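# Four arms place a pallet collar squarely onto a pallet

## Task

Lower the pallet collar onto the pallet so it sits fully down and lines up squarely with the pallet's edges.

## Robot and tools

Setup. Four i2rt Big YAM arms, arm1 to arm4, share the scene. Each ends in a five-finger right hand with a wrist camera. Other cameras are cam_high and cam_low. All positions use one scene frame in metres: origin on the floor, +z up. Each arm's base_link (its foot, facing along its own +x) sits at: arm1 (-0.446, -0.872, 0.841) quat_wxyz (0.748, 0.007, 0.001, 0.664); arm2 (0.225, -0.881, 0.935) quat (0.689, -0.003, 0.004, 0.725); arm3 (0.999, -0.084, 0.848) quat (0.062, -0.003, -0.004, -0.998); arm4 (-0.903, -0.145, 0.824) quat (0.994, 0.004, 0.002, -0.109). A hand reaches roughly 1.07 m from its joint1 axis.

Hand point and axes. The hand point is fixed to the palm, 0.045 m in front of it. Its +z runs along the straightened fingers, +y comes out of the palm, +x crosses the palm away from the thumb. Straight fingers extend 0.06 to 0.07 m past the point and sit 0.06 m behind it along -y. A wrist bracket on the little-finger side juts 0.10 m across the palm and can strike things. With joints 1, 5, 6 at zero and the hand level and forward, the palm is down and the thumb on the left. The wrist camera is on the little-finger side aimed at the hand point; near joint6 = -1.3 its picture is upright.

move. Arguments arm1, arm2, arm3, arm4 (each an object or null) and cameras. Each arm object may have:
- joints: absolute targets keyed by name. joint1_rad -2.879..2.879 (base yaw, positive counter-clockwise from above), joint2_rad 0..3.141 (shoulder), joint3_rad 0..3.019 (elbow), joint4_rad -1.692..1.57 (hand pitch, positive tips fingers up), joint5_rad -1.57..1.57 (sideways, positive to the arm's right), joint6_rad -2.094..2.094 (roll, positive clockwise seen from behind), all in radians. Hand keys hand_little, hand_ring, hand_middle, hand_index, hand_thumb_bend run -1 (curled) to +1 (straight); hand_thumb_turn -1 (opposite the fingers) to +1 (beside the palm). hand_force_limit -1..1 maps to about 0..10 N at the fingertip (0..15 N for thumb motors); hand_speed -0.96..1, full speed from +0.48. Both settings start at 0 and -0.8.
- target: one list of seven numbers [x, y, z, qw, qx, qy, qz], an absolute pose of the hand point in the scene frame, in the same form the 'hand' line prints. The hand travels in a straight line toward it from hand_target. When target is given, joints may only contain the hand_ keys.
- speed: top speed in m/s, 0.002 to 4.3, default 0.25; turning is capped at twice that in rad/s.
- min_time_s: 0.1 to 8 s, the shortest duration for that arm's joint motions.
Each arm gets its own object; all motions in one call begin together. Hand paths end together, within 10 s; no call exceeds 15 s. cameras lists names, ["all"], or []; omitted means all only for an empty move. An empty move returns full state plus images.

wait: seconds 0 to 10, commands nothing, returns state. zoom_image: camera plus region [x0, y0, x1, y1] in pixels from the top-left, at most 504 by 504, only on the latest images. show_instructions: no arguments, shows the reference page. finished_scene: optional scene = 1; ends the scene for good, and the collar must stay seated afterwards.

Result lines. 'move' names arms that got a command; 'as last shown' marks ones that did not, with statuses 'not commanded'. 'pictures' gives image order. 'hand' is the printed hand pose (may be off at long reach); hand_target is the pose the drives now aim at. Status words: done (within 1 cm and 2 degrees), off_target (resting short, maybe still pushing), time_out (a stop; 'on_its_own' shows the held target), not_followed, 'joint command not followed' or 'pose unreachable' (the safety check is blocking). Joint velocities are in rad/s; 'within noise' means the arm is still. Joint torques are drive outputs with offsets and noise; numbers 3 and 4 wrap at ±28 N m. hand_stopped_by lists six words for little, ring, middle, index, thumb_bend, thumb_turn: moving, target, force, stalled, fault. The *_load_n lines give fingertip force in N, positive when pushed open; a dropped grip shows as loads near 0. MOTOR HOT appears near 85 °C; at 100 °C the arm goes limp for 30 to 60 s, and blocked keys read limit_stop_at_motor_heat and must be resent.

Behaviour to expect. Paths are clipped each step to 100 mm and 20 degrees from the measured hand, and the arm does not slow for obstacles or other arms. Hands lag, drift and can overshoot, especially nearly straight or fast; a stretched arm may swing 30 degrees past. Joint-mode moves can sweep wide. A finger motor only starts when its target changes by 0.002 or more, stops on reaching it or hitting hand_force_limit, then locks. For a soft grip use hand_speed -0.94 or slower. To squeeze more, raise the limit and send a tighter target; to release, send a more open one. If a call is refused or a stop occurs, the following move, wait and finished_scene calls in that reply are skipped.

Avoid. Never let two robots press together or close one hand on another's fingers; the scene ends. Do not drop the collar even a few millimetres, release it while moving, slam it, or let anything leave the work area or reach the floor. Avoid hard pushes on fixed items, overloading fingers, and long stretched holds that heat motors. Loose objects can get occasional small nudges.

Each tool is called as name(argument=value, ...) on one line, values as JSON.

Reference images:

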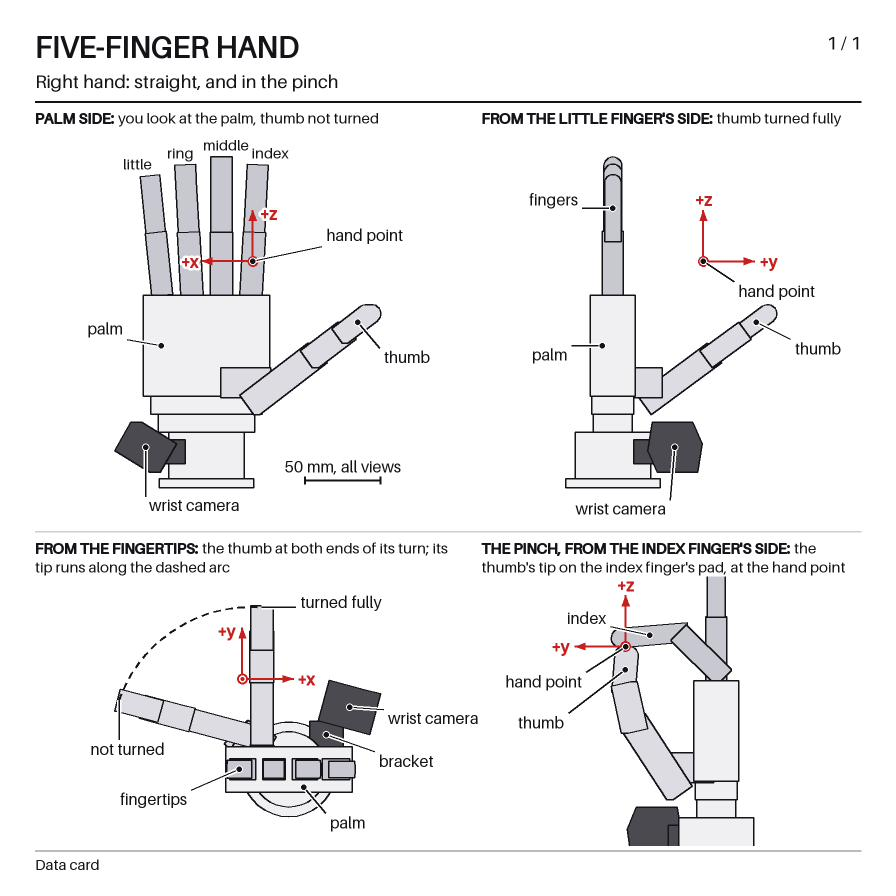

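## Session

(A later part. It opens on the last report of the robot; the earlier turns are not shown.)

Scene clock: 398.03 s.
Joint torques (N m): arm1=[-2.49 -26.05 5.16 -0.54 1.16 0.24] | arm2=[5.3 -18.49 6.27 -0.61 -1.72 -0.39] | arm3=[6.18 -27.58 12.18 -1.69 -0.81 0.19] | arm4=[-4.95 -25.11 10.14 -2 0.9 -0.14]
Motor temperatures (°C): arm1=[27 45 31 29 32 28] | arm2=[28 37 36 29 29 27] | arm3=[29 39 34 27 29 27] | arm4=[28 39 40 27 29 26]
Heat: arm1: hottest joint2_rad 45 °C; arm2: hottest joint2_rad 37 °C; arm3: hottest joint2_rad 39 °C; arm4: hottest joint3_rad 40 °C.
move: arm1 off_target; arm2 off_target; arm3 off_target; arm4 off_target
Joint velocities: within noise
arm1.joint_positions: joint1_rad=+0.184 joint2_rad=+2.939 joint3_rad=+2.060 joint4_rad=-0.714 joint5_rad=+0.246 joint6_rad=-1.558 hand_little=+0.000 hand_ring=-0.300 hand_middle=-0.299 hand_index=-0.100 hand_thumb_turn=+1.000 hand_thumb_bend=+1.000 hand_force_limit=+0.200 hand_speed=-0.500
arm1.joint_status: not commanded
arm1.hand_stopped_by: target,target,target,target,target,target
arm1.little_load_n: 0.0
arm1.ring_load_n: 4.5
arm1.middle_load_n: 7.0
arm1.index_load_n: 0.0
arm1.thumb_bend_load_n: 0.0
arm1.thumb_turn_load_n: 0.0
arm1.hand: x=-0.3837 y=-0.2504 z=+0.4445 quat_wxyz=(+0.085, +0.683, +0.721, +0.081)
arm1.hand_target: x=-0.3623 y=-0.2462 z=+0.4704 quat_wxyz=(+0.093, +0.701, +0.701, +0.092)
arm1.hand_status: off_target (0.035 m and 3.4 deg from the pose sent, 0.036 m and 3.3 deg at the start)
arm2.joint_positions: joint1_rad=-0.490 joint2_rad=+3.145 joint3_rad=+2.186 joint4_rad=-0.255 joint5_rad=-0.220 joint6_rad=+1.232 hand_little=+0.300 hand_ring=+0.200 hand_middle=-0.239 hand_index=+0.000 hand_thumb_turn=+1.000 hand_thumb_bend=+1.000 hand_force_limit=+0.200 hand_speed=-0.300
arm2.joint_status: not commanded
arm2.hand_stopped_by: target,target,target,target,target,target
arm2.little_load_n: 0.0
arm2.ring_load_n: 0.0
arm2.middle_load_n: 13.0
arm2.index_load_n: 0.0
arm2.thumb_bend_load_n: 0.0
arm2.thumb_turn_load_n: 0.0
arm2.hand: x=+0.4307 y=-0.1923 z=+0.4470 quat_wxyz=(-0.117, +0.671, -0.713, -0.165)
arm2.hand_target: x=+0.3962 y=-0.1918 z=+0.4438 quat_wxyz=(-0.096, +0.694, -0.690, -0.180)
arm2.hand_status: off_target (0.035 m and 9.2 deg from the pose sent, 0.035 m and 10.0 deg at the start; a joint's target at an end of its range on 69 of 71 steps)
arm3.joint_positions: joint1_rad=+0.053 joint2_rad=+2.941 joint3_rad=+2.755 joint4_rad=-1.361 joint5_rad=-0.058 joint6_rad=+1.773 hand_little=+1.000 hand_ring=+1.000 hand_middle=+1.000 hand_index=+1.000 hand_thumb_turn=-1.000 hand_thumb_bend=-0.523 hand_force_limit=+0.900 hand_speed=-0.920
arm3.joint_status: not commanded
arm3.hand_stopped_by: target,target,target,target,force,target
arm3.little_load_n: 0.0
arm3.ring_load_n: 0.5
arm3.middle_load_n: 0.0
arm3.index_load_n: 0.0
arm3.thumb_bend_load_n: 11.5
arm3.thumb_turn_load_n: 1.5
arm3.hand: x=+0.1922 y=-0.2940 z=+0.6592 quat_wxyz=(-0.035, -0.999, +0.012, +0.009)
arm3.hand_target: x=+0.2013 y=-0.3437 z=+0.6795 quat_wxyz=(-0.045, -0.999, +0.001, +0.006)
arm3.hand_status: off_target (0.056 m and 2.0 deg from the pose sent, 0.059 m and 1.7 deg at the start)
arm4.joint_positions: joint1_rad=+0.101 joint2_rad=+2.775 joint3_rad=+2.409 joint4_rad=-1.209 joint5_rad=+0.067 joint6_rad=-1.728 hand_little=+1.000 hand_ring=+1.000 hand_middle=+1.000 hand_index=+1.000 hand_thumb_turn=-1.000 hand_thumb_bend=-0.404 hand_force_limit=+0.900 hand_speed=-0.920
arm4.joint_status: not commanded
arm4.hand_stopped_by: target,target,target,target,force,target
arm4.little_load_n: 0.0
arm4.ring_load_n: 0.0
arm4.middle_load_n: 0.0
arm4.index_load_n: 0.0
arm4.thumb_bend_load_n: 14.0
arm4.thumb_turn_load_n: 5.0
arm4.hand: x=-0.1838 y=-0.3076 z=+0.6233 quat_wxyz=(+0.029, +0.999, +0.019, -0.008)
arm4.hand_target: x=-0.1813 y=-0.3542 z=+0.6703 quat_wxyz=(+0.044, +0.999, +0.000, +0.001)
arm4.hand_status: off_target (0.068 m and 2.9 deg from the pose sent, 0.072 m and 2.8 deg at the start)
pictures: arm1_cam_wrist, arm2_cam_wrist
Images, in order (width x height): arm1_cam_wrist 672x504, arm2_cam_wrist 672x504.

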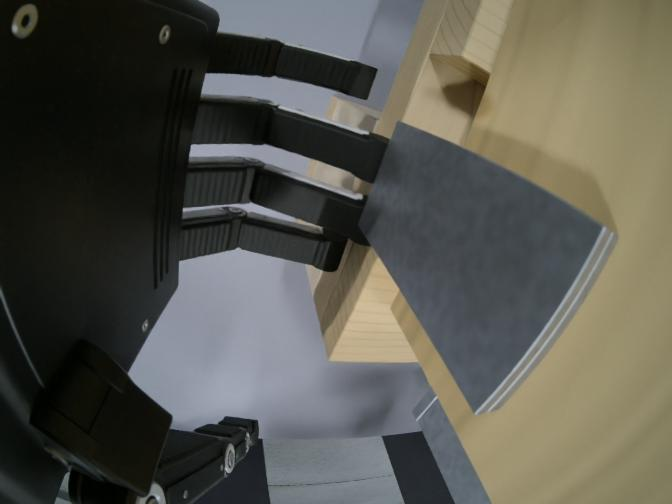

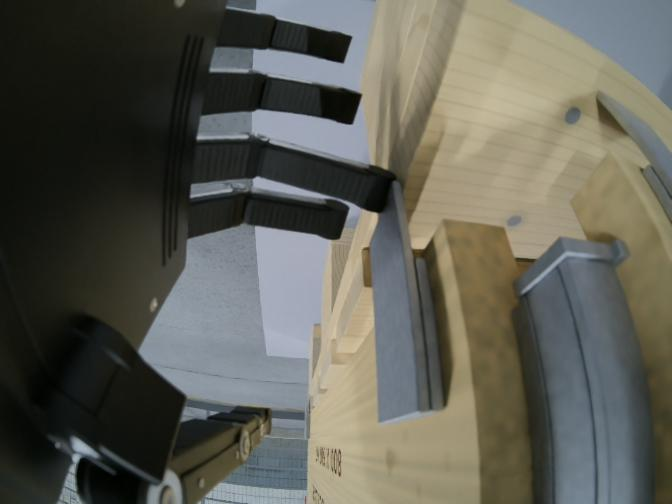

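move(arm3={"target":[0.20,-0.385,0.685,0.0436,0.999,0,0],"speed":0.04}, arm4={"target":[-0.18,-0.395,0.680,0.0436,0.999,0,0],"speed":0.04}, cameras=["arm2_cam_wrist","arm1_cam_wrist","cam_low"])

Scene clock: 400.03 s.
Joint torques (N m): arm1=[-2.26 -26.11 5.05 -0.51 1.18 0.28] | arm2=[5.66 -18.37 6.23 -0.65 -1.68 -0.38] | arm3=[9.23 -27.81 12.96 -1.28 -1.26 0.57] | arm4=[-8.64 -24.88 11.62 -2.35 1.24 -0.57]
Motor temperatures (°C): arm1=[27 45 31 29 32 28] | arm2=[28 37 36 29 29 27] | arm3=[29 39 35 27 29 27] | arm4=[28 39 40 27 29 26]
Heat: arm1: hottest joint2_rad 45 °C; arm2: hottest joint2_rad 37 °C; arm3: hottest joint2_rad 39 °C; arm4: hottest joint3_rad 40 °C.
move: arm3 off_target; arm4 off_target
Joint velocities: within noise
arm1, arm2: as last shown
arm1.joint_positions: joint1_rad=+0.184 joint2_rad=+2.938 joint3_rad=+2.059 joint4_rad=-0.714 joint5_rad=+0.246 joint6_rad=-1.558 hand_little=+0.000 hand_ring=-0.300 hand_middle=-0.299 hand_index=-0.100 hand_thumb_turn=+1.000 hand_thumb_bend=+1.000 hand_force_limit=+0.200 hand_speed=-0.500
arm1.ring_load_n: 4.0
arm1.middle_load_n: 6.0
arm1.hand: x=-0.3837 y=-0.2504 z=+0.4447 quat_wxyz=(+0.085, +0.683, +0.721, +0.081)
arm1.hand_target: x=-0.3622 y=-0.2460 z=+0.4706 quat_wxyz=(+0.092, +0.701, +0.701, +0.092)
arm2.middle_load_n: 12.5
arm2.hand: x=+0.4309 y=-0.1924 z=+0.4470 quat_wxyz=(-0.117, +0.671, -0.713, -0.165)
arm2.hand_target: x=+0.3964 y=-0.1919 z=+0.4439 quat_wxyz=(-0.096, +0.694, -0.690, -0.180)
arm3.joint_positions: joint1_rad=+0.060 joint2_rad=+2.966 joint3_rad=+2.806 joint4_rad=-1.394 joint5_rad=-0.043 joint6_rad=+1.782 hand_little=+1.000 hand_ring=+1.000 hand_middle=+1.000 hand_index=+1.000 hand_thumb_turn=-1.000 hand_thumb_bend=-0.523 hand_force_limit=+0.900 hand_speed=-0.920
arm3.joint_status: not commanded
arm3.hand_stopped_by: target,target,target,target,force,target
arm3.little_load_n: 0.0
arm3.ring_load_n: 0.0
arm3.middle_load_n: 0.0
arm3.index_load_n: 0.0
arm3.thumb_bend_load_n: 12.5
arm3.thumb_turn_load_n: 1.0
arm3.hand: x=+0.1923 y=-0.2966 z=+0.6585 quat_wxyz=(-0.027, -1.000, +0.013, +0.007)
arm3.hand_target: x=+0.2058 y=-0.3813 z=+0.6846 quat_wxyz=(-0.047, -0.999, +0.001, +0.012)
arm3.hand_status: off_target (0.093 m and 2.6 deg from the pose sent, 0.095 m and 2.0 deg at the start)
arm4.joint_positions: joint1_rad=+0.096 joint2_rad=+2.774 joint3_rad=+2.412 joint4_rad=-1.214 joint5_rad=+0.057 joint6_rad=-1.733 hand_little=+1.000 hand_ring=+1.000 hand_middle=+1.000 hand_index=+1.000 hand_thumb_turn=-1.000 hand_thumb_bend=-0.404 hand_force_limit=+0.900 hand_speed=-0.920
arm4.joint_status: not commanded
arm4.hand_stopped_by: target,target,target,target,force,target
arm4.little_load_n: 0.0
arm4.ring_load_n: 0.0
arm4.middle_load_n: 0.0
arm4.index_load_n: 0.0
arm4.thumb_bend_load_n: 15.0
arm4.thumb_turn_load_n: 4.5
arm4.hand: x=-0.1839 y=-0.3089 z=+0.6239 quat_wxyz=(+0.024, +0.999, +0.020, -0.008)
arm4.hand_target: x=-0.1849 y=-0.3898 z=+0.6764 quat_wxyz=(+0.045, +0.999, +0.000, +0.002)
arm4.hand_status: off_target (0.103 m and 3.4 deg from the pose sent, 0.104 m and 3.0 deg at the start; pose on its path clipped on 27 of 57 steps)
pictures: arm1_cam_wrist, arm2_cam_wrist, cam_low
Images, in order (width x height): arm1_cam_wrist 672x504, arm2_cam_wrist 672x504, cam_low 672x504.

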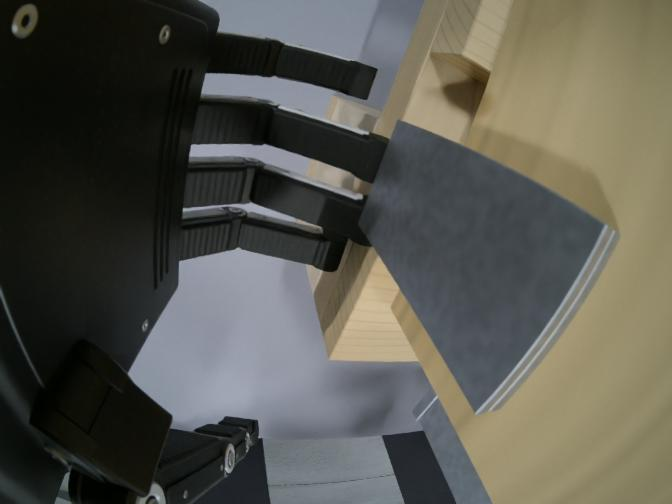

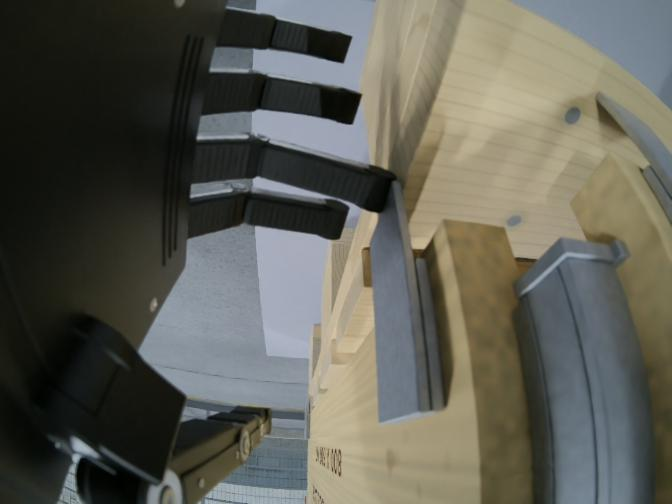

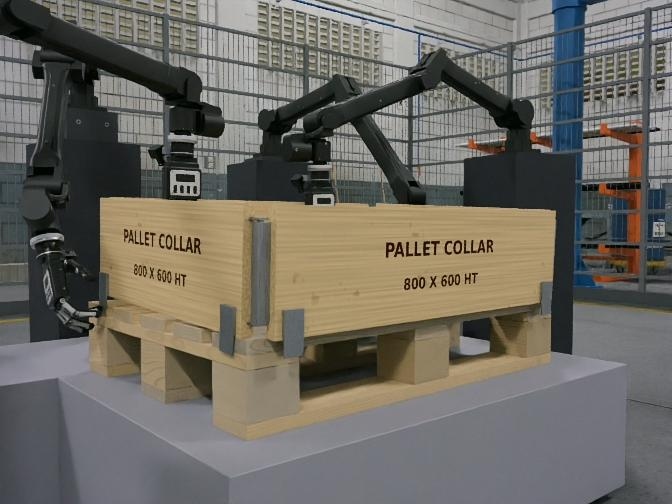

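move(arm3={"joints":{"joint1_rad":0.29},"min_time_s":2.5}, arm4={"joints":{"joint1_rad":-0.16},"min_time_s":2.5}, cameras=["cam_low","arm1_cam_wrist","arm2_cam_wrist"])

Scene clock: 405.13 s.
Joint torques (N m): arm1=[-2.14 -26.93 5.27 -0.55 1.18 0.26] | arm2=[5.6 -18.49 6.24 -0.53 -1.68 -0.38] | arm3=[17.9 -28.22 12.72 -1.13 -2.56 0.47] | arm4=[-21.77 -24.88 11.41 -2.06 2.26 -0.47]
Motor temperatures (°C): arm1=[27 45 31 29 32 28] | arm2=[28 37 36 29 30 27] | arm3=[29 40 34 27 31 28] | arm4=[29 40 40 27 30 26]
Heat: arm1: hottest joint2_rad 45 °C; arm2: hottest joint2_rad 37 °C; arm3: hottest joint2_rad 40 °C; arm4: hottest joint2_rad 40 °C.
move: arm3 time_out; arm4 time_out
Joint velocities: within noise
arm1, arm2: as last shown
arm1.joint_positions: joint1_rad=+0.184 joint2_rad=+2.938 joint3_rad=+2.057 joint4_rad=-0.714 joint5_rad=+0.246 joint6_rad=-1.558 hand_little=+0.000 hand_ring=-0.300 hand_middle=-0.299 hand_index=-0.100 hand_thumb_turn=+1.000 hand_thumb_bend=+1.000 hand_force_limit=+0.200 hand_speed=-0.500
arm1.ring_load_n: 3.5
arm1.middle_load_n: 5.5
arm1.hand: x=-0.3836 y=-0.2511 z=+0.4447 quat_wxyz=(+0.086, +0.683, +0.721, +0.081)
arm1.hand_target: x=-0.3622 y=-0.2461 z=+0.4705 quat_wxyz=(+0.093, +0.701, +0.701, +0.092)
arm2.joint_positions: joint1_rad=-0.490 joint2_rad=+3.145 joint3_rad=+2.186 joint4_rad=-0.256 joint5_rad=-0.221 joint6_rad=+1.231 hand_little=+0.300 hand_ring=+0.200 hand_middle=-0.239 hand_index=+0.000 hand_thumb_turn=+1.000 hand_thumb_bend=+1.000 hand_force_limit=+0.200 hand_speed=-0.300
arm2.middle_load_n: 12.0
arm2.hand: x=+0.4309 y=-0.1926 z=+0.4470 quat_wxyz=(-0.117, +0.671, -0.713, -0.165)
arm3.joint_positions: joint1_rad=+0.078 joint2_rad=+2.966 joint3_rad=+2.809 joint4_rad=-1.396 joint5_rad=-0.002 joint6_rad=+1.793 hand_little=+1.000 hand_ring=+1.000 hand_middle=+1.000 hand_index=+1.000 hand_thumb_turn=-1.000 hand_thumb_bend=-0.523 hand_force_limit=+0.900 hand_speed=-0.920
arm3.joint_status: joint1_rad time_out (moved +0.018 of +0.230)
arm3.hand_stopped_by: target,target,target,target,force,target
arm3.little_load_n: 0.0
arm3.ring_load_n: 0.0
arm3.middle_load_n: 0.0
arm3.index_load_n: 0.0
arm3.thumb_bend_load_n: 14.5
arm3.thumb_turn_load_n: 2.0
arm3.on_its_own: joint1_rad reads +0.078 and still pushes toward +0.290 since a time_out; joint5_rad reads -0.002 and still pushes toward -0.077 since a time_out; joint6_rad reads +1.793 and still pushes toward +1.858 since a time_out
arm3.hand: x=+0.1939 y=-0.3029 z=+0.6569 quat_wxyz=(-0.007, -1.000, +0.010, +0.011)
arm3.hand_target: x=+0.2514 y=-0.4824 z=+0.6852 quat_wxyz=(-0.047, -0.997, -0.064, +0.009)
arm3.hand_status: not commanded
arm4.joint_positions: joint1_rad=+0.084 joint2_rad=+2.774 joint3_rad=+2.415 joint4_rad=-1.220 joint5_rad=+0.027 joint6_rad=-1.743 hand_little=+1.000 hand_ring=+1.000 hand_middle=+1.000 hand_index=+1.000 hand_thumb_turn=-1.000 hand_thumb_bend=-0.402 hand_force_limit=+0.900 hand_speed=-0.920
arm4.joint_status: joint1_rad time_out (moved -0.013 of -0.256)
arm4.hand_stopped_by: target,target,target,target,force,target
arm4.little_load_n: 0.0
arm4.ring_load_n: 0.0
arm4.middle_load_n: 0.0
arm4.index_load_n: 0.0
arm4.thumb_bend_load_n: 19.5
arm4.thumb_turn_load_n: 3.0
arm4.on_its_own: joint1_rad reads +0.084 and still pushes toward -0.160 since a time_out; joint5_rad reads +0.027 and still pushes toward +0.095 since a time_out; joint6_rad reads -1.743 and still pushes toward -1.790 since a time_out
arm4.hand: x=-0.1852 y=-0.3125 z=+0.6229 quat_wxyz=(+0.009, +1.000, +0.018, -0.008)
arm4.hand_target: x=-0.2332 y=-0.5016 z=+0.6757 quat_wxyz=(+0.045, +0.996, -0.080, -0.002)
arm4.hand_status: not commanded
pictures: arm1_cam_wrist, arm2_cam_wrist, cam_low
Images, in order (width x height): arm1_cam_wrist 672x504, arm2_cam_wrist 672x504, cam_low 672x504.

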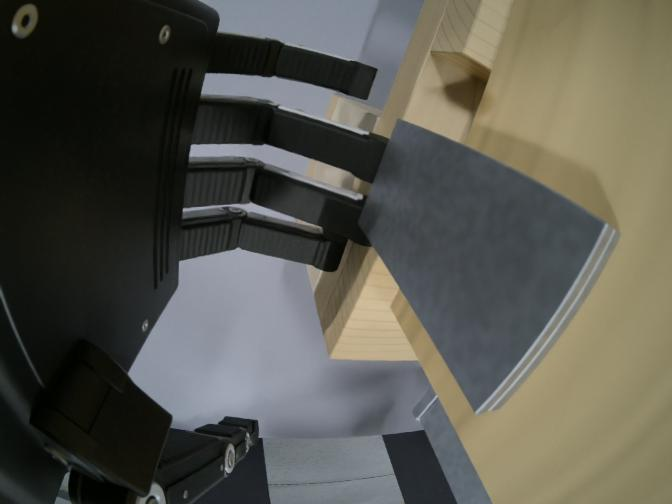

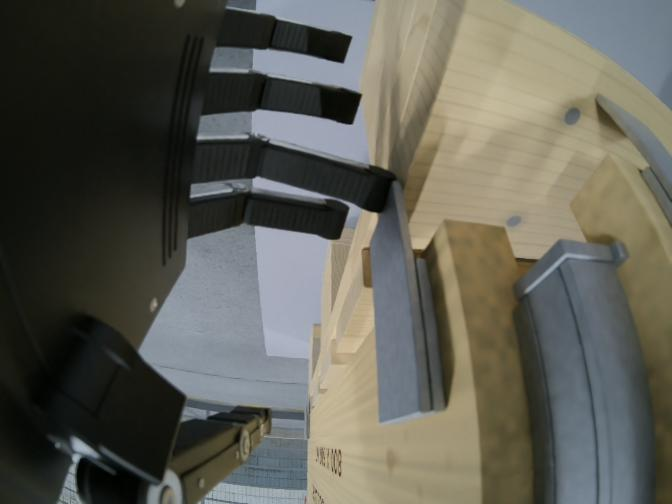

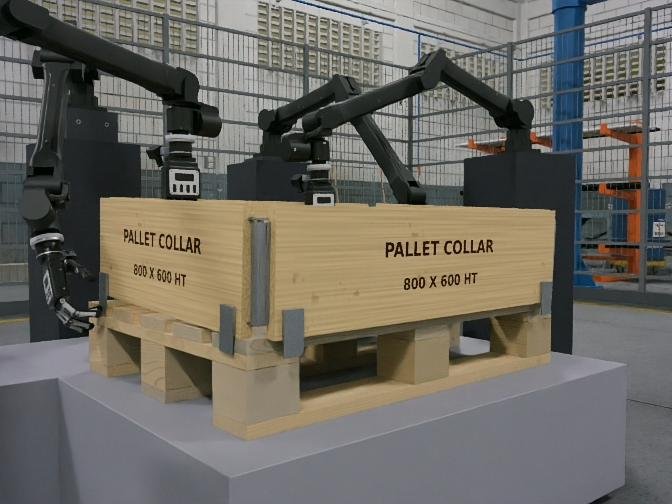

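zoom_image(camera="cam_low", region=[225, 310, 285, 370])

zoom_image(camera="cam_low", region=[265, 300, 355, 375])

Scaled by 8.400 from the camera's image (finer frame: 960x720).

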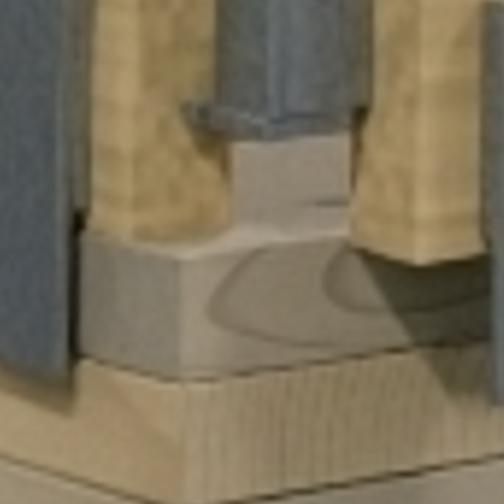

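Scaled by 5.600 from the camera's image (finer frame: 960x720).

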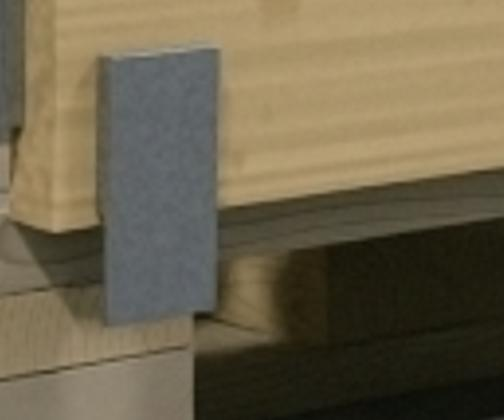

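move(arm3={"target":[0.20,-0.300,0.660,0.0436,0.999,0,0],"speed":0.1}, arm4={"target":[-0.18,-0.305,0.650,0.0436,0.999,0,0],"speed":0.1})

move(arm3={"joints":{"hand_speed":-0.2,"hand_thumb_bend":0.9}}, arm4={"joints":{"hand_speed":-0.2,"hand_thumb_bend":0.9}})

move(arm3={"target":[0.21,-0.270,0.82,0,1,0,0],"speed":0.2}, arm4={"target":[-0.19,-0.270,0.82,0,1,0,0],"speed":0.2}, cameras=["arm1_cam_wrist","arm2_cam_wrist","cam_high"])

Scene clock: 409.13 s.
Joint torques (N m): arm1=[-2.2 -26.46 5.08 -0.54 1.2 0.26] | arm2=[5.54 -18.55 6.24 -0.53 -1.67 -0.37] | arm3=[1.85 -26.46 11.51 -1.46 -0.63 -0.24] | arm4=[0.26 -22.48 10.26 -1.62 0.61 0.45]
Motor temperatures (°C): arm1=[27 44 31 29 33 28] | arm2=[28 37 36 29 30 27] | arm3=[29 40 34 27 31 28] | arm4=[29 40 40 27 31 26]
Heat: arm1: hottest joint2_rad 44 °C; arm2: hottest joint2_rad 37 °C; arm3: hottest joint2_rad 40 °C; arm4: hottest joint2_rad 40 °C.
move: arm3 off_target; arm4 off_target
Joint velocities: within noise
arm1, arm2: as last shown
arm1.ring_load_n: 4.0
arm1.middle_load_n: 6.0
arm1.hand: x=-0.3836 y=-0.2509 z=+0.4449 quat_wxyz=(+0.085, +0.683, +0.721, +0.081)
arm1.hand_target: x=-0.3622 y=-0.2459 z=+0.4707 quat_wxyz=(+0.092, +0.701, +0.701, +0.092)
arm2.middle_load_n: 12.5
arm2.thumb_turn_load_n: 0.5
arm2.hand_target: x=+0.3964 y=-0.1919 z=+0.4438 quat_wxyz=(-0.096, +0.694, -0.690, -0.180)
arm3.joint_positions: joint1_rad=+0.050 joint2_rad=+2.896 joint3_rad=+2.661 joint4_rad=-1.298 joint5_rad=-0.063 joint6_rad=+1.768 hand_little=+1.000 hand_ring=+1.000 hand_middle=+1.000 hand_index=+1.000 hand_thumb_turn=-1.000 hand_thumb_bend=-0.523 hand_force_limit=+0.900 hand_speed=-0.920
arm3.joint_status: not commanded
arm3.hand_stopped_by: target,target,target,target,force,target
arm3.little_load_n: 0.0
arm3.ring_load_n: 0.0
arm3.middle_load_n: 0.0
arm3.index_load_n: 0.0
arm3.thumb_bend_load_n: 11.5
arm3.thumb_turn_load_n: 1.5
arm3.hand: x=+0.1929 y=-0.2919 z=+0.6592 quat_wxyz=(-0.038, -0.999, +0.011, +0.015)
arm3.hand_target: x=+0.2002 y=-0.3000 z=+0.6601 quat_wxyz=(-0.044, -0.999, +0.001, +0.002)
arm3.hand_status: off_target (0.011 m and 2.3 deg from the pose sent, 0.007 m and 4.5 deg at the start; pose on its path clipped on 30 of 77 steps)
arm4.joint_positions: joint1_rad=+0.106 joint2_rad=+2.748 joint3_rad=+2.358 joint4_rad=-1.167 joint5_rad=+0.075 joint6_rad=-1.722 hand_little=+1.000 hand_ring=+1.000 hand_middle=+1.000 hand_index=+1.000 hand_thumb_turn=-1.000 hand_thumb_bend=-0.403 hand_force_limit=+0.900 hand_speed=-0.920
arm4.joint_status: not commanded
arm4.hand_stopped_by: target,target,target,target,force,target
arm4.little_load_n: 0.0
arm4.ring_load_n: 0.0
arm4.middle_load_n: 0.0
arm4.index_load_n: 0.0
arm4.thumb_bend_load_n: 13.0
arm4.thumb_turn_load_n: 2.0
arm4.hand: x=-0.1841 y=-0.3050 z=+0.6255 quat_wxyz=(+0.034, +0.999, +0.018, +0.000)
arm4.hand_target: x=-0.1800 y=-0.3051 z=+0.6496 quat_wxyz=(+0.043, +0.999, +0.001, +0.002)
arm4.hand_status: off_target (0.025 m and 2.4 deg from the pose sent, 0.029 m and 4.6 deg at the start; pose on its path clipped on 32 of 77 steps)
pictures: none

Scene clock: 410.87 s.
Joint torques (N m): arm1=[-2.37 -26.58 5.01 -0.44 1.16 0.27] | arm2=[5.42 -18.55 6.19 -0.53 -1.67 -0.37] | arm3=[2.02 -26.58 11.15 -0.53 -0.47 -0.25] | arm4=[-0.15 -22.3 10.17 -0.18 0.07 0.17]
Motor temperatures (°C): arm1=[27 44 31 29 33 28] | arm2=[28 37 36 29 30 27] | arm3=[29 40 34 27 31 28] | arm4=[29 40 40 27 31 26]
Heat: arm1: hottest joint2_rad 44 °C; arm2: hottest joint2_rad 37 °C; arm3: hottest joint2_rad 40 °C; arm4: hottest joint2_rad 40 °C.
move: arm3 done; arm4 done
Joint velocities: within noise
arm1, arm2: as last shown
arm1.ring_load_n: 4.5
arm1.hand: x=-0.3837 y=-0.2509 z=+0.4448 quat_wxyz=(+0.085, +0.683, +0.721, +0.081)
arm1.hand_target: x=-0.3623 y=-0.2459 z=+0.4707 quat_wxyz=(+0.092, +0.701, +0.701, +0.092)
arm2.thumb_turn_load_n: 0.0
arm3.joint_positions: joint1_rad=+0.050 joint2_rad=+2.896 joint3_rad=+2.663 joint4_rad=-1.328 joint5_rad=-0.068 joint6_rad=+1.766 hand_little=+1.000 hand_ring=+1.000 hand_middle=+1.000 hand_index=+1.000 hand_thumb_turn=-1.000 hand_thumb_bend=+0.900 hand_force_limit=+0.900 hand_speed=-0.200
arm3.joint_status: all done
arm3.hand_stopped_by: target,target,target,target,target,target
arm3.little_load_n: 0.0
arm3.ring_load_n: 0.0
arm3.middle_load_n: 0.0
arm3.index_load_n: 0.0
arm3.thumb_bend_load_n: 0.0
arm3.thumb_turn_load_n: 0.0
arm3.hand: x=+0.2000 y=-0.2916 z=+0.6591 quat_wxyz=(-0.038, -0.999, +0.011, +0.002)
arm3.hand_target: x=+0.2002 y=-0.3000 z=+0.6601 quat_wxyz=(-0.044, -0.999, +0.000, +0.002)
arm3.hand_status: not commanded
arm4.joint_positions: joint1_rad=+0.109 joint2_rad=+2.745 joint3_rad=+2.359 joint4_rad=-1.203 joint5_rad=+0.091 joint6_rad=-1.695 hand_little=+1.000 hand_ring=+1.000 hand_middle=+1.000 hand_index=+1.000 hand_thumb_turn=-1.000 hand_thumb_bend=+0.900 hand_force_limit=+0.900 hand_speed=-0.200
arm4.joint_status: all done
arm4.hand_stopped_by: target,target,target,target,target,target
arm4.little_load_n: 0.0
arm4.ring_load_n: 0.0
arm4.middle_load_n: 0.0
arm4.index_load_n: -0.5
arm4.thumb_bend_load_n: 0.0
arm4.thumb_turn_load_n: -0.5
arm4.hand: x=-0.1938 y=-0.3039 z=+0.6293 quat_wxyz=(+0.040, +0.999, +0.007, -0.016)
arm4.hand_target: x=-0.1801 y=-0.3051 z=+0.6496 quat_wxyz=(+0.043, +0.999, +0.000, +0.002)
arm4.hand_status: not commanded
pictures: none

Scene clock: 412.40 s.
Joint torques (N m): arm1=[-2.2 -26.05 5.09 -0.59 1.17 0.27] | arm2=[5.66 -18.55 6.2 -0.57 -1.68 -0.39] | arm3=[1.14 -25.82 9.7 -0.36 0.05 -0.19] | arm4=[0.32 -21.66 11.45 -0.24 -0.17 0.13]
Motor temperatures (°C): arm1=[27 44 31 29 33 28] | arm2=[28 37 36 29 30 27] | arm3=[29 40 34 27 31 28] | arm4=[29 40 40 27 31 26]
Heat: arm1: hottest joint2_rad 44 °C; arm2: hottest joint2_rad 37 °C; arm3: hottest joint2_rad 40 °C; arm4: hottest joint2_rad 40 °C.
move: arm3 off_target; arm4 off_target
Joint velocities: within noise
arm1, arm2: as last shown
arm1.ring_load_n: 5.0
arm2.middle_load_n: 12.0
arm3.joint_positions: joint1_rad=+0.050 joint2_rad=+2.642 joint3_rad=+2.617 joint4_rad=-1.533 joint5_rad=+0.003 joint6_rad=+1.747 hand_little=+1.000 hand_ring=+1.000 hand_middle=+1.000 hand_index=+1.000 hand_thumb_turn=-1.000 hand_thumb_bend=+0.900 hand_force_limit=+0.900 hand_speed=-0.200
arm3.joint_status: not commanded
arm3.hand_stopped_by: target,target,target,target,target,target
arm3.little_load_n: 0.0
arm3.ring_load_n: 0.0
arm3.middle_load_n: 0.0
arm3.index_load_n: 0.0
arm3.thumb_bend_load_n: 0.0
arm3.thumb_turn_load_n: 0.0
arm3.hand: x=+0.2077 y=-0.2760 z=+0.8290 quat_wxyz=(-0.003, -1.000, +0.001, +0.009)
arm3.hand_target: x=+0.2101 y=-0.2701 z=+0.8200 quat_wxyz=(+0.000, -1.000, +0.000, +0.000)
arm3.hand_status: off_target (0.011 m and 1.1 deg from the pose sent, 0.163 m and 4.6 deg at the start)
arm4.joint_positions: joint1_rad=+0.130 joint2_rad=+2.503 joint3_rad=+2.348 joint4_rad=-1.455 joint5_rad=+0.010 joint6_rad=-1.665 hand_little=+1.000 hand_ring=+1.000 hand_middle=+1.000 hand_index=+1.000 hand_thumb_turn=-1.000 hand_thumb_bend=+0.900 hand_force_limit=+0.900 hand_speed=-0.200
arm4.joint_status: not commanded
arm4.hand_stopped_by: target,target,target,target,target,target
arm4.little_load_n: 0.0
arm4.ring_load_n: 0.0
arm4.middle_load_n: 0.0
arm4.index_load_n: 0.0
arm4.thumb_bend_load_n: 0.0
arm4.thumb_turn_load_n: 0.0
arm4.hand: x=-0.2037 y=-0.2734 z=+0.7970 quat_wxyz=(-0.001, +1.000, +0.002, -0.022)
arm4.hand_target: x=-0.1908 y=-0.2699 z=+0.8202 quat_wxyz=(+0.000, +1.000, +0.000, +0.001)
arm4.hand_status: off_target (0.027 m and 2.5 deg from the pose sent, 0.194 m and 5.0 deg at the start)
Images, in order (width x height): arm1_cam_wrist 672x504, arm2_cam_wrist 672x504, cam_high 672x504.

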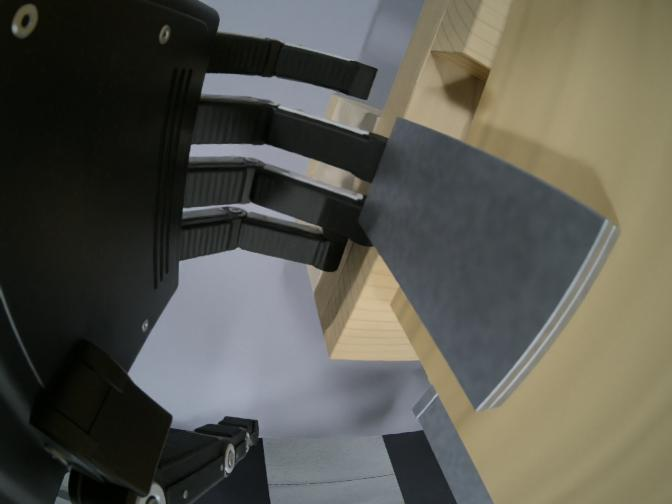

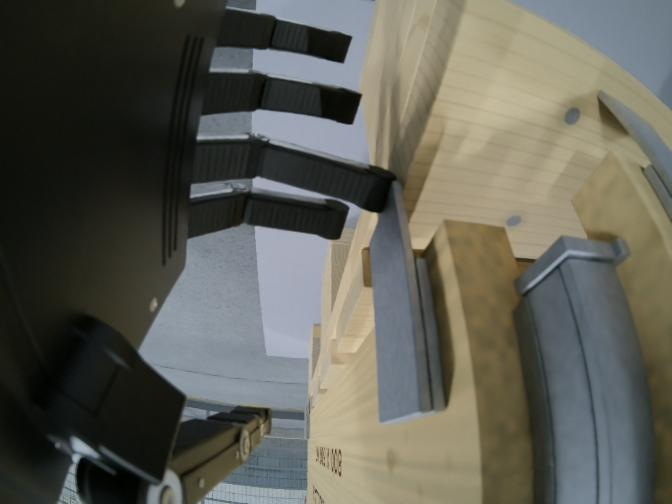

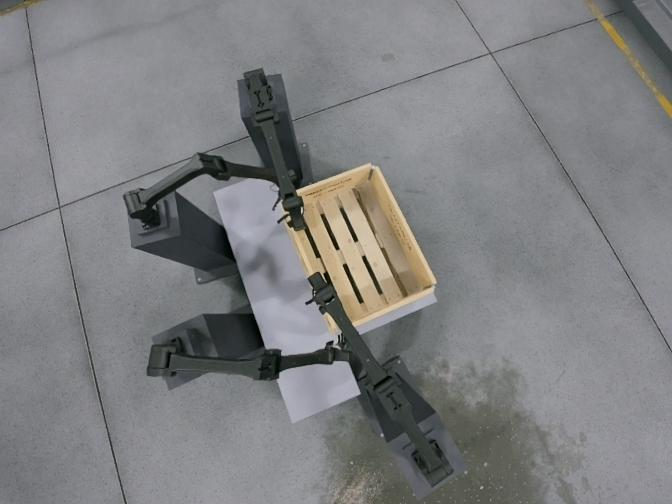

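move(arm3={"target":[0.27,0.05,0.83,0,1,0,0],"speed":0.3}, arm4={"target":[-0.22,0.05,0.83,0,1,0,0],"speed":0.3})

move(arm3={"target":[0.28,0.325,0.83,0,1,0,0],"speed":0.25}, arm4={"target":[-0.23,0.325,0.83,0,1,0,0],"speed":0.25}, cameras=["arm3_cam_wrist","arm4_cam_wrist","cam_high","cam_low"])

Scene clock: 414.83 s.
Joint torques (N m): arm1=[-2.67 -25.82 5.08 -0.46 1.17 0.31] | arm2=[5.6 -18.14 6.22 -0.58 -1.67 -0.4] | arm3=[2.49 -24.7 9.22 0.17 -0.05 -0.18] | arm4=[-0.5 -20.19 11.85 -0.18 -0.04 0.13]
Motor temperatures (°C): arm1=[27 43 31 29 33 28] | arm2=[28 37 36 29 31 27] | arm3=[29 40 34 27 31 27] | arm4=[29 40 40 27 31 26]
Heat: arm1: hottest joint2_rad 43 °C; arm2: hottest joint2_rad 37 °C; arm3: hottest joint2_rad 40 °C; arm4: hottest joint2_rad 40 °C.
move: arm3 done; arm4 off_target
Joint velocities: within noise
arm1, arm2: as last shown
arm1.ring_load_n: 4.5
arm2.middle_load_n: 12.5
arm3.joint_positions: joint1_rad=-0.401 joint2_rad=+2.416 joint3_rad=+2.206 joint4_rad=-1.369 joint5_rad=+0.011 joint6_rad=+1.312 hand_little=+1.000 hand_ring=+1.000 hand_middle=+1.000 hand_index=+1.000 hand_thumb_turn=-1.000 hand_thumb_bend=+0.900 hand_force_limit=+0.900 hand_speed=-0.200
arm3.joint_status: not commanded
arm3.hand_stopped_by: target,target,target,target,target,target
arm3.little_load_n: 0.0
arm3.ring_load_n: 0.0
arm3.middle_load_n: 0.0
arm3.index_load_n: 0.0
arm3.thumb_bend_load_n: 0.0
arm3.thumb_turn_load_n: 0.0
arm3.hand: x=+0.2742 y=+0.0567 z=+0.8330 quat_wxyz=(+0.000, -1.000, +0.009, -0.003)
arm3.hand_target: x=+0.2701 y=+0.0501 z=+0.8302 quat_wxyz=(+0.000, -1.000, +0.000, +0.000)
arm3.hand_status: done (0.008 m and 1.1 deg from the pose sent, 0.332 m and 1.2 deg at the start)
arm4.joint_positions: joint1_rad=+0.568 joint2_rad=+2.546 joint3_rad=+2.489 joint4_rad=-1.538 joint5_rad=+0.007 joint6_rad=-1.235 hand_little=+1.000 hand_ring=+1.000 hand_middle=+1.000 hand_index=+1.000 hand_thumb_turn=-1.000 hand_thumb_bend=+0.900 hand_force_limit=+0.900 hand_speed=-0.200
arm4.joint_status: not commanded
arm4.hand_stopped_by: target,target,target,target,target,target
arm4.little_load_n: 0.0
arm4.ring_load_n: 0.0
arm4.middle_load_n: 0.0
arm4.index_load_n: 0.0
arm4.thumb_bend_load_n: 0.0
arm4.thumb_turn_load_n: 0.0
arm4.hand: x=-0.2291 y=+0.0480 z=+0.8217 quat_wxyz=(+0.003, +1.000, +0.006, -0.012)
arm4.hand_target: x=-0.2205 y=+0.0497 z=+0.8301 quat_wxyz=(+0.000, +1.000, +0.000, +0.001)
arm4.hand_status: off_target (0.013 m and 1.6 deg from the pose sent, 0.325 m and 2.6 deg at the start)
pictures: none

Scene clock: 416.93 s.
Joint torques (N m): arm1=[-2.67 -25.82 5.27 -0.64 1.19 0.26] | arm2=[5.42 -18.61 6.24 -0.55 -1.67 -0.38] | arm3=[1.67 -25.82 11.67 0.81 -0.06 -0.19] | arm4=[-0.62 -21.71 12.52 1.58 -0.16 0.12]
Motor temperatures (°C): arm1=[27 43 31 29 33 28] | arm2=[28 37 36 29 31 27] | arm3=[29 39 34 27 31 27] | arm4=[29 40 40 27 30 26]
Heat: arm1: hottest joint2_rad 43 °C; arm2: hottest joint2_rad 37 °C; arm3: hottest joint2_rad 39 °C; arm4: hottest joint2_rad 40 °C.
move: arm3 off_target; arm4 off_target
Joint velocities: within noise
arm1, arm2: as last shown
arm3.joint_positions: joint1_rad=-0.723 joint2_rad=+2.767 joint3_rad=+2.891 joint4_rad=-1.538 joint5_rad=+0.006 joint6_rad=+1.029 hand_little=+1.000 hand_ring=+1.000 hand_middle=+1.000 hand_index=+1.000 hand_thumb_turn=-1.000 hand_thumb_bend=+0.900 hand_force_limit=+0.900 hand_speed=-0.200
arm3.joint_status: not commanded
arm3.hand_stopped_by: target,target,target,target,target,target
arm3.little_load_n: 0.5
arm3.ring_load_n: 0.0
arm3.middle_load_n: 0.5
arm3.index_load_n: 0.0
arm3.thumb_bend_load_n: 0.0
arm3.thumb_turn_load_n: 0.0
arm3.hand: x=+0.2889 y=+0.3220 z=+0.8358 quat_wxyz=(+0.041, -0.997, +0.029, +0.067)
arm3.hand_target: x=+0.2814 y=+0.3239 z=+0.8299 quat_wxyz=(+0.048, -0.996, +0.023, +0.077)
arm3.hand_status: off_target (0.011 m and 9.6 deg from the pose sent, 0.268 m and 1.1 deg at the start; a joint's target at an end of its range on 31 of 63 steps)
arm4.joint_positions: joint1_rad=+0.876 joint2_rad=+2.745 joint3_rad=+2.881 joint4_rad=-1.380 joint5_rad=+0.013 joint6_rad=-0.980 hand_little=+1.000 hand_ring=+1.000 hand_middle=+1.000 hand_index=+1.000 hand_thumb_turn=-1.000 hand_thumb_bend=+0.900 hand_force_limit=+0.900 hand_speed=-0.200
arm4.joint_status: not commanded
arm4.hand_stopped_by: target,target,target,target,target,target
arm4.little_load_n: 0.0
arm4.ring_load_n: 0.0
arm4.middle_load_n: 0.0
arm4.index_load_n: 0.0
arm4.thumb_bend_load_n: 0.0
arm4.thumb_turn_load_n: 0.0
arm4.hand: x=-0.2433 y=+0.3187 z=+0.8186 quat_wxyz=(-0.094, +0.986, +0.031, +0.134)
arm4.hand_target: x=-0.2316 y=+0.3236 z=+0.8301 quat_wxyz=(-0.110, +0.982, +0.023, +0.154)
arm4.hand_status: off_target (0.019 m and 19.2 deg from the pose sent, 0.277 m and 1.6 deg at the start; a joint's target at an end of its range on 46 of 63 steps)
Images, in order (width x height): arm3_cam_wrist 672x504, arm4_cam_wrist 672x504, cam_high 672x504, cam_low 672x504.

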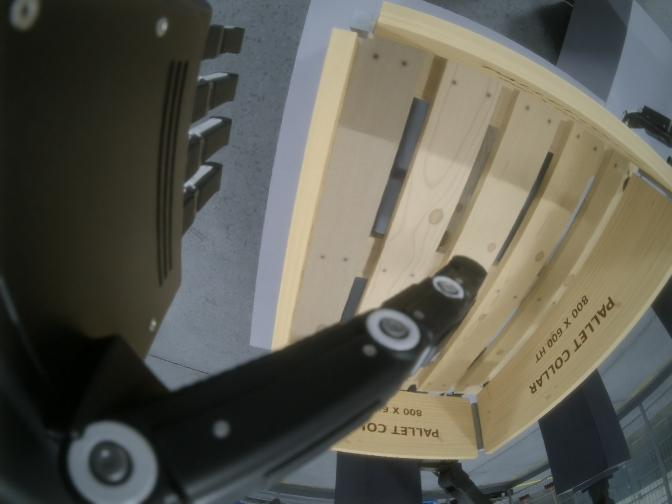

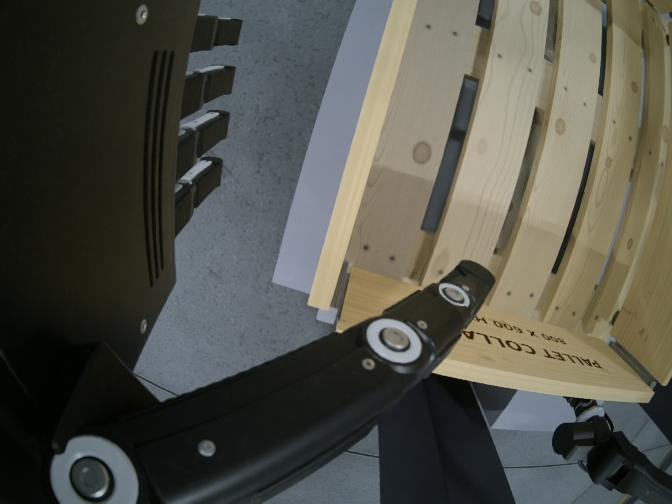

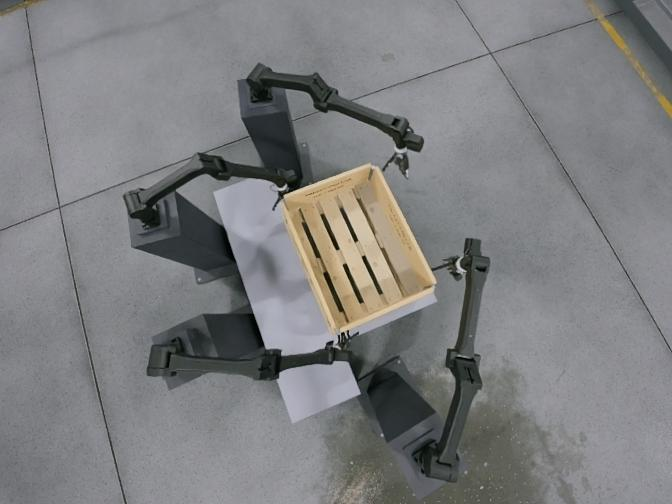

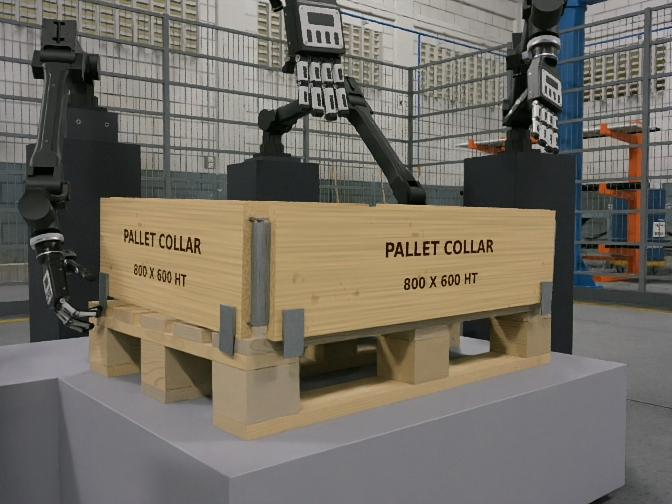

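move(arm3={"target":[0.26,0.335,0.72,0,1,0,0],"speed":0.15}, arm4={"target":[-0.16,0.335,0.73,0,1,0,0],"speed":0.15}, cameras=["arm3_cam_wrist","arm4_cam_wrist","cam_low","cam_high"])

Scene clock: 419.77 s.
Joint torques (N m): arm1=[-2.26 -25.93 5.18 -0.53 1.2 0.29] | arm2=[5.36 -18.37 6.2 -0.64 -1.68 -0.39] | arm3=[1.73 -26.11 11.58 0.72 0.06 -0.07] | arm4=[-0.56 -22.89 12.62 1.99 -0.15 -0.09]
Motor temperatures (°C): arm1=[27 43 31 29 33 28] | arm2=[28 37 36 29 31 27] | arm3=[29 39 34 27 30 27] | arm4=[29 40 40 27 30 26]
Heat: arm1: hottest joint2_rad 43 °C; arm2: hottest joint2_rad 37 °C; arm3: hottest joint2_rad 39 °C; arm4: hottest joint2_rad 40 °C.
move: arm3 off_target; arm4 off_target
Joint velocities: within noise
arm1.joint_positions: joint1_rad=+0.184 joint2_rad=+2.938 joint3_rad=+2.057 joint4_rad=-0.714 joint5_rad=+0.246 joint6_rad=-1.558 hand_little=+0.000 hand_ring=-0.300 hand_middle=-0.299 hand_index=-0.100 hand_thumb_turn=+1.000 hand_thumb_bend=+1.000 hand_force_limit=+0.200 hand_speed=-0.500
arm1.joint_status: not commanded
arm1.hand_stopped_by: target,target,target,target,target,target
arm1.little_load_n: 0.0
arm1.ring_load_n: 5.0
arm1.middle_load_n: 6.0
arm1.index_load_n: 0.0
arm1.thumb_bend_load_n: 0.0
arm1.thumb_turn_load_n: 0.0
arm1.hand: x=-0.3837 y=-0.2509 z=+0.4448 quat_wxyz=(+0.085, +0.683, +0.721, +0.081)
arm1.hand_target: x=-0.3623 y=-0.2459 z=+0.4707 quat_wxyz=(+0.092, +0.701, +0.701, +0.092)
arm1.hand_status: not commanded
arm2.joint_positions: joint1_rad=-0.490 joint2_rad=+3.145 joint3_rad=+2.186 joint4_rad=-0.256 joint5_rad=-0.221 joint6_rad=+1.231 hand_little=+0.300 hand_ring=+0.200 hand_middle=-0.239 hand_index=+0.000 hand_thumb_turn=+1.000 hand_thumb_bend=+1.000 hand_force_limit=+0.200 hand_speed=-0.300
arm2.joint_status: not commanded
arm2.hand_stopped_by: target,target,target,target,target,target
arm2.little_load_n: 0.0
arm2.ring_load_n: 0.0
arm2.middle_load_n: 12.0
arm2.index_load_n: 0.0
arm2.thumb_bend_load_n: 0.0
arm2.thumb_turn_load_n: 0.0
arm2.hand: x=+0.4309 y=-0.1926 z=+0.4470 quat_wxyz=(-0.117, +0.671, -0.713, -0.165)
arm2.hand_target: x=+0.3964 y=-0.1919 z=+0.4438 quat_wxyz=(-0.096, +0.694, -0.690, -0.180)
arm2.hand_status: not commanded
arm3.joint_positions: joint1_rad=-0.723 joint2_rad=+2.914 joint3_rad=+2.894 joint4_rad=-1.345 joint5_rad=+0.012 joint6_rad=+1.028 hand_little=+1.000 hand_ring=+1.000 hand_middle=+1.000 hand_index=+1.000 hand_thumb_turn=-1.000 hand_thumb_bend=+0.900 hand_force_limit=+0.900 hand_speed=-0.200
arm3.joint_status: not commanded
arm3.hand_stopped_by: target,target,target,target,target,target
arm3.little_load_n: 0.0
arm3.ring_load_n: 0.0
arm3.middle_load_n: 0.0
arm3.index_load_n: 0.0
arm3.thumb_bend_load_n: 0.0
arm3.thumb_turn_load_n: 0.5
arm3.hand: x=+0.2700 y=+0.3350 z=+0.7264 quat_wxyz=(+0.056, -0.994, +0.029, +0.086)
arm3.hand_target: x=+0.2614 y=+0.3338 z=+0.7203 quat_wxyz=(+0.064, -0.993, +0.029, +0.095)
arm3.hand_status: off_target (0.012 m and 12.3 deg from the pose sent, 0.120 m and 9.6 deg at the start; a joint's target at an end of its range on 59 of 63 steps)
arm4.joint_positions: joint1_rad=+0.835 joint2_rad=+2.899 joint3_rad=+2.884 joint4_rad=-1.054 joint5_rad=-0.011 joint6_rad=-1.014 hand_little=+1.000 hand_ring=+1.000 hand_middle=+1.000 hand_index=+1.000 hand_thumb_turn=-1.000 hand_thumb_bend=+0.900 hand_force_limit=+0.900 hand_speed=-0.200
arm4.joint_status: not commanded
arm4.hand_stopped_by: target,target,target,target,target,target
arm4.little_load_n: 0.0
arm4.ring_load_n: 0.0
arm4.middle_load_n: 0.0
arm4.index_load_n: 0.0
arm4.thumb_bend_load_n: 0.0
arm4.thumb_turn_load_n: 0.5
arm4.hand: x=-0.1774 y=+0.3288 z=+0.7117 quat_wxyz=(-0.146, +0.968, +0.029, +0.202)
arm4.hand_target: x=-0.1622 y=+0.3335 z=+0.7309 quat_wxyz=(-0.160, +0.960, +0.031, +0.226)
arm4.hand_status: off_target (0.026 m and 29.0 deg from the pose sent, 0.123 m and 19.2 deg at the start; pose on its path clipped on 32 of 63 steps; a joint's target at an end of its range on 62 of 63 steps)
pictures: arm3_cam_wrist, arm4_cam_wrist, cam_high, cam_low
Images, in order (width x height): arm3_cam_wrist 672x504, arm4_cam_wrist 672x504, cam_high 672x504, cam_low 672x504.

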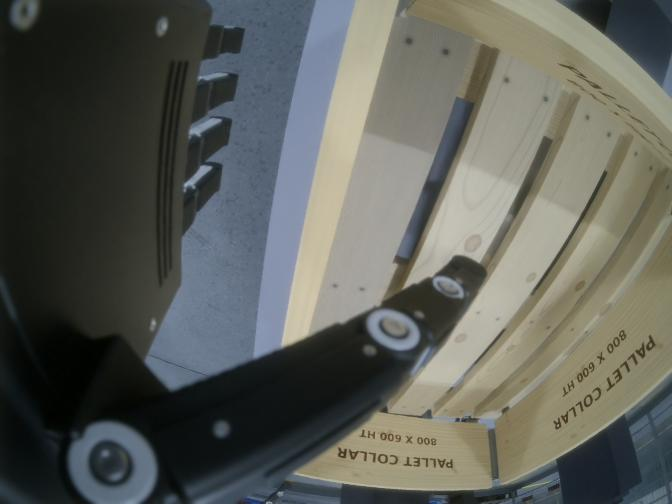

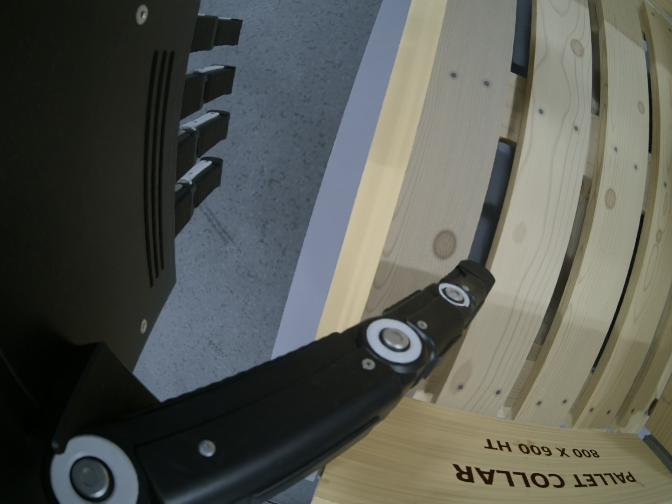

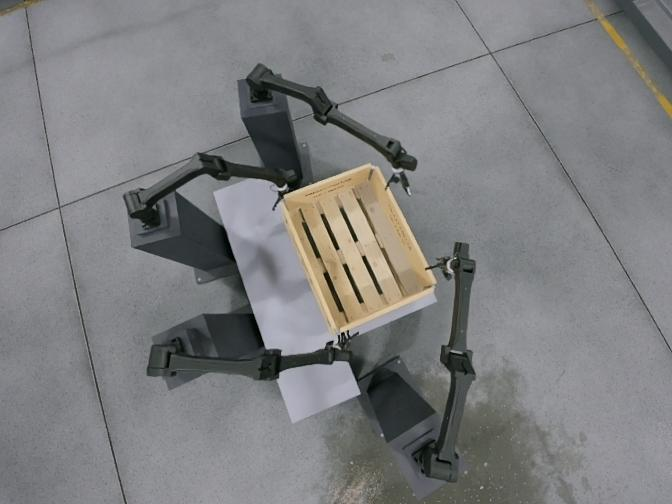

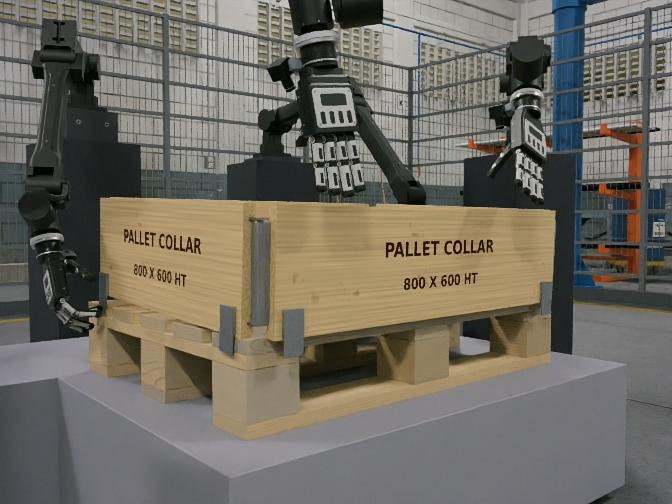

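move(arm3={"target":[0.31,0.335,0.69,0,1,0,0],"speed":0.15}, arm4={"target":[-0.28,0.34,0.70,0,1,0,0],"speed":0.15}, cameras=["arm3_cam_wrist","arm4_cam_wrist"])

Scene clock: 422.63 s.
Joint torques (N m): arm1=[-1.96 -26.58 5.15 -0.55 1.24 0.27] | arm2=[5.6 -18.61 6.27 -0.53 -1.67 -0.4] | arm3=[0.21 -24.41 11.63 -0.32 -0.08 -0.14] | arm4=[0.15 -21.83 12.12 0.28 -0.15 0.12]
Motor temperatures (°C): arm1=[27 43 31 29 33 28] | arm2=[28 37 36 29 31 27] | arm3=[29 39 34 27 30 27] | arm4=[29 40 40 27 30 26]
Heat: arm1: hottest joint2_rad 43 °C; arm2: hottest joint2_rad 37 °C; arm3: hottest joint2_rad 39 °C; arm4: hottest joint2_rad 40 °C.
move: arm3 off_target; arm4 off_target
Joint velocities: within noise
arm1, arm2: as last shown
arm1.ring_load_n: 4.5
arm2.middle_load_n: 12.5
arm3.joint_positions: joint1_rad=-0.738 joint2_rad=+2.938 joint3_rad=+2.894 joint4_rad=-1.428 joint5_rad=+0.012 joint6_rad=+0.973 hand_little=+1.000 hand_ring=+1.000 hand_middle=+1.000 hand_index=+1.000 hand_thumb_turn=-1.000 hand_thumb_bend=+0.900 hand_force_limit=+0.900 hand_speed=-0.200
arm3.joint_status: not commanded
arm3.hand_stopped_by: target,target,target,target,target,target
arm3.little_load_n: 0.0
arm3.ring_load_n: 0.0
arm3.middle_load_n: 0.0
arm3.index_load_n: 0.0
arm3.thumb_bend_load_n: 0.0
arm3.thumb_turn_load_n: 0.0
arm3.hand: x=+0.3026 y=+0.3270 z=+0.7034 quat_wxyz=(+0.029, -0.999, +0.008, +0.040)
arm3.hand_target: x=+0.3112 y=+0.3341 z=+0.6902 quat_wxyz=(+0.025, -0.999, +0.011, +0.035)
arm3.hand_status: off_target (0.017 m and 5.7 deg from the pose sent, 0.054 m and 12.3 deg at the start; a joint's target at an end of its range on 67 of 75 steps)
arm4.joint_positions: joint1_rad=+0.913 joint2_rad=+2.912 joint3_rad=+2.884 joint4_rad=-1.346 joint5_rad=+0.010 joint6_rad=-0.909 hand_little=+1.000 hand_ring=+1.000 hand_middle=+1.000 hand_index=+1.000 hand_thumb_turn=-1.000 hand_thumb_bend=+0.900 hand_force_limit=+0.900 hand_speed=-0.200
arm4.joint_status: not commanded
arm4.hand_stopped_by: target,target,target,target,target,target
arm4.little_load_n: 0.0
arm4.ring_load_n: 0.0
arm4.middle_load_n: 0.0
arm4.index_load_n: 0.0
arm4.thumb_bend_load_n: 0.0
arm4.thumb_turn_load_n: 0.0
arm4.hand: x=-0.2841 y=+0.3312 z=+0.6909 quat_wxyz=(-0.062, +0.995, +0.015, +0.078)
arm4.hand_target: x=-0.2813 y=+0.3391 z=+0.7000 quat_wxyz=(-0.071, +0.994, +0.012, +0.087)
arm4.hand_status: off_target (0.013 m and 11.6 deg from the pose sent, 0.104 m and 29.0 deg at the start; a joint's target at an end of its range on 72 of 75 steps)
Images, in order (width x height): arm3_cam_wrist 672x504, arm4_cam_wrist 672x504.

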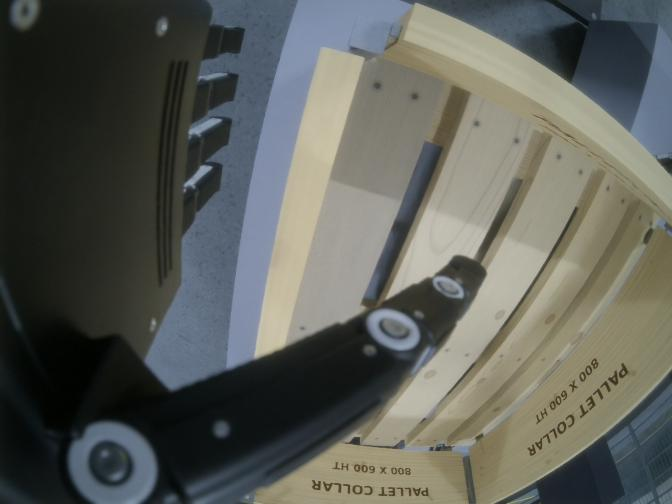

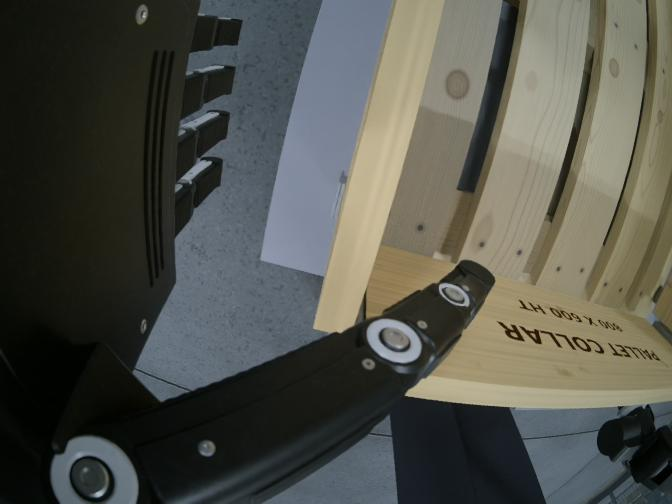

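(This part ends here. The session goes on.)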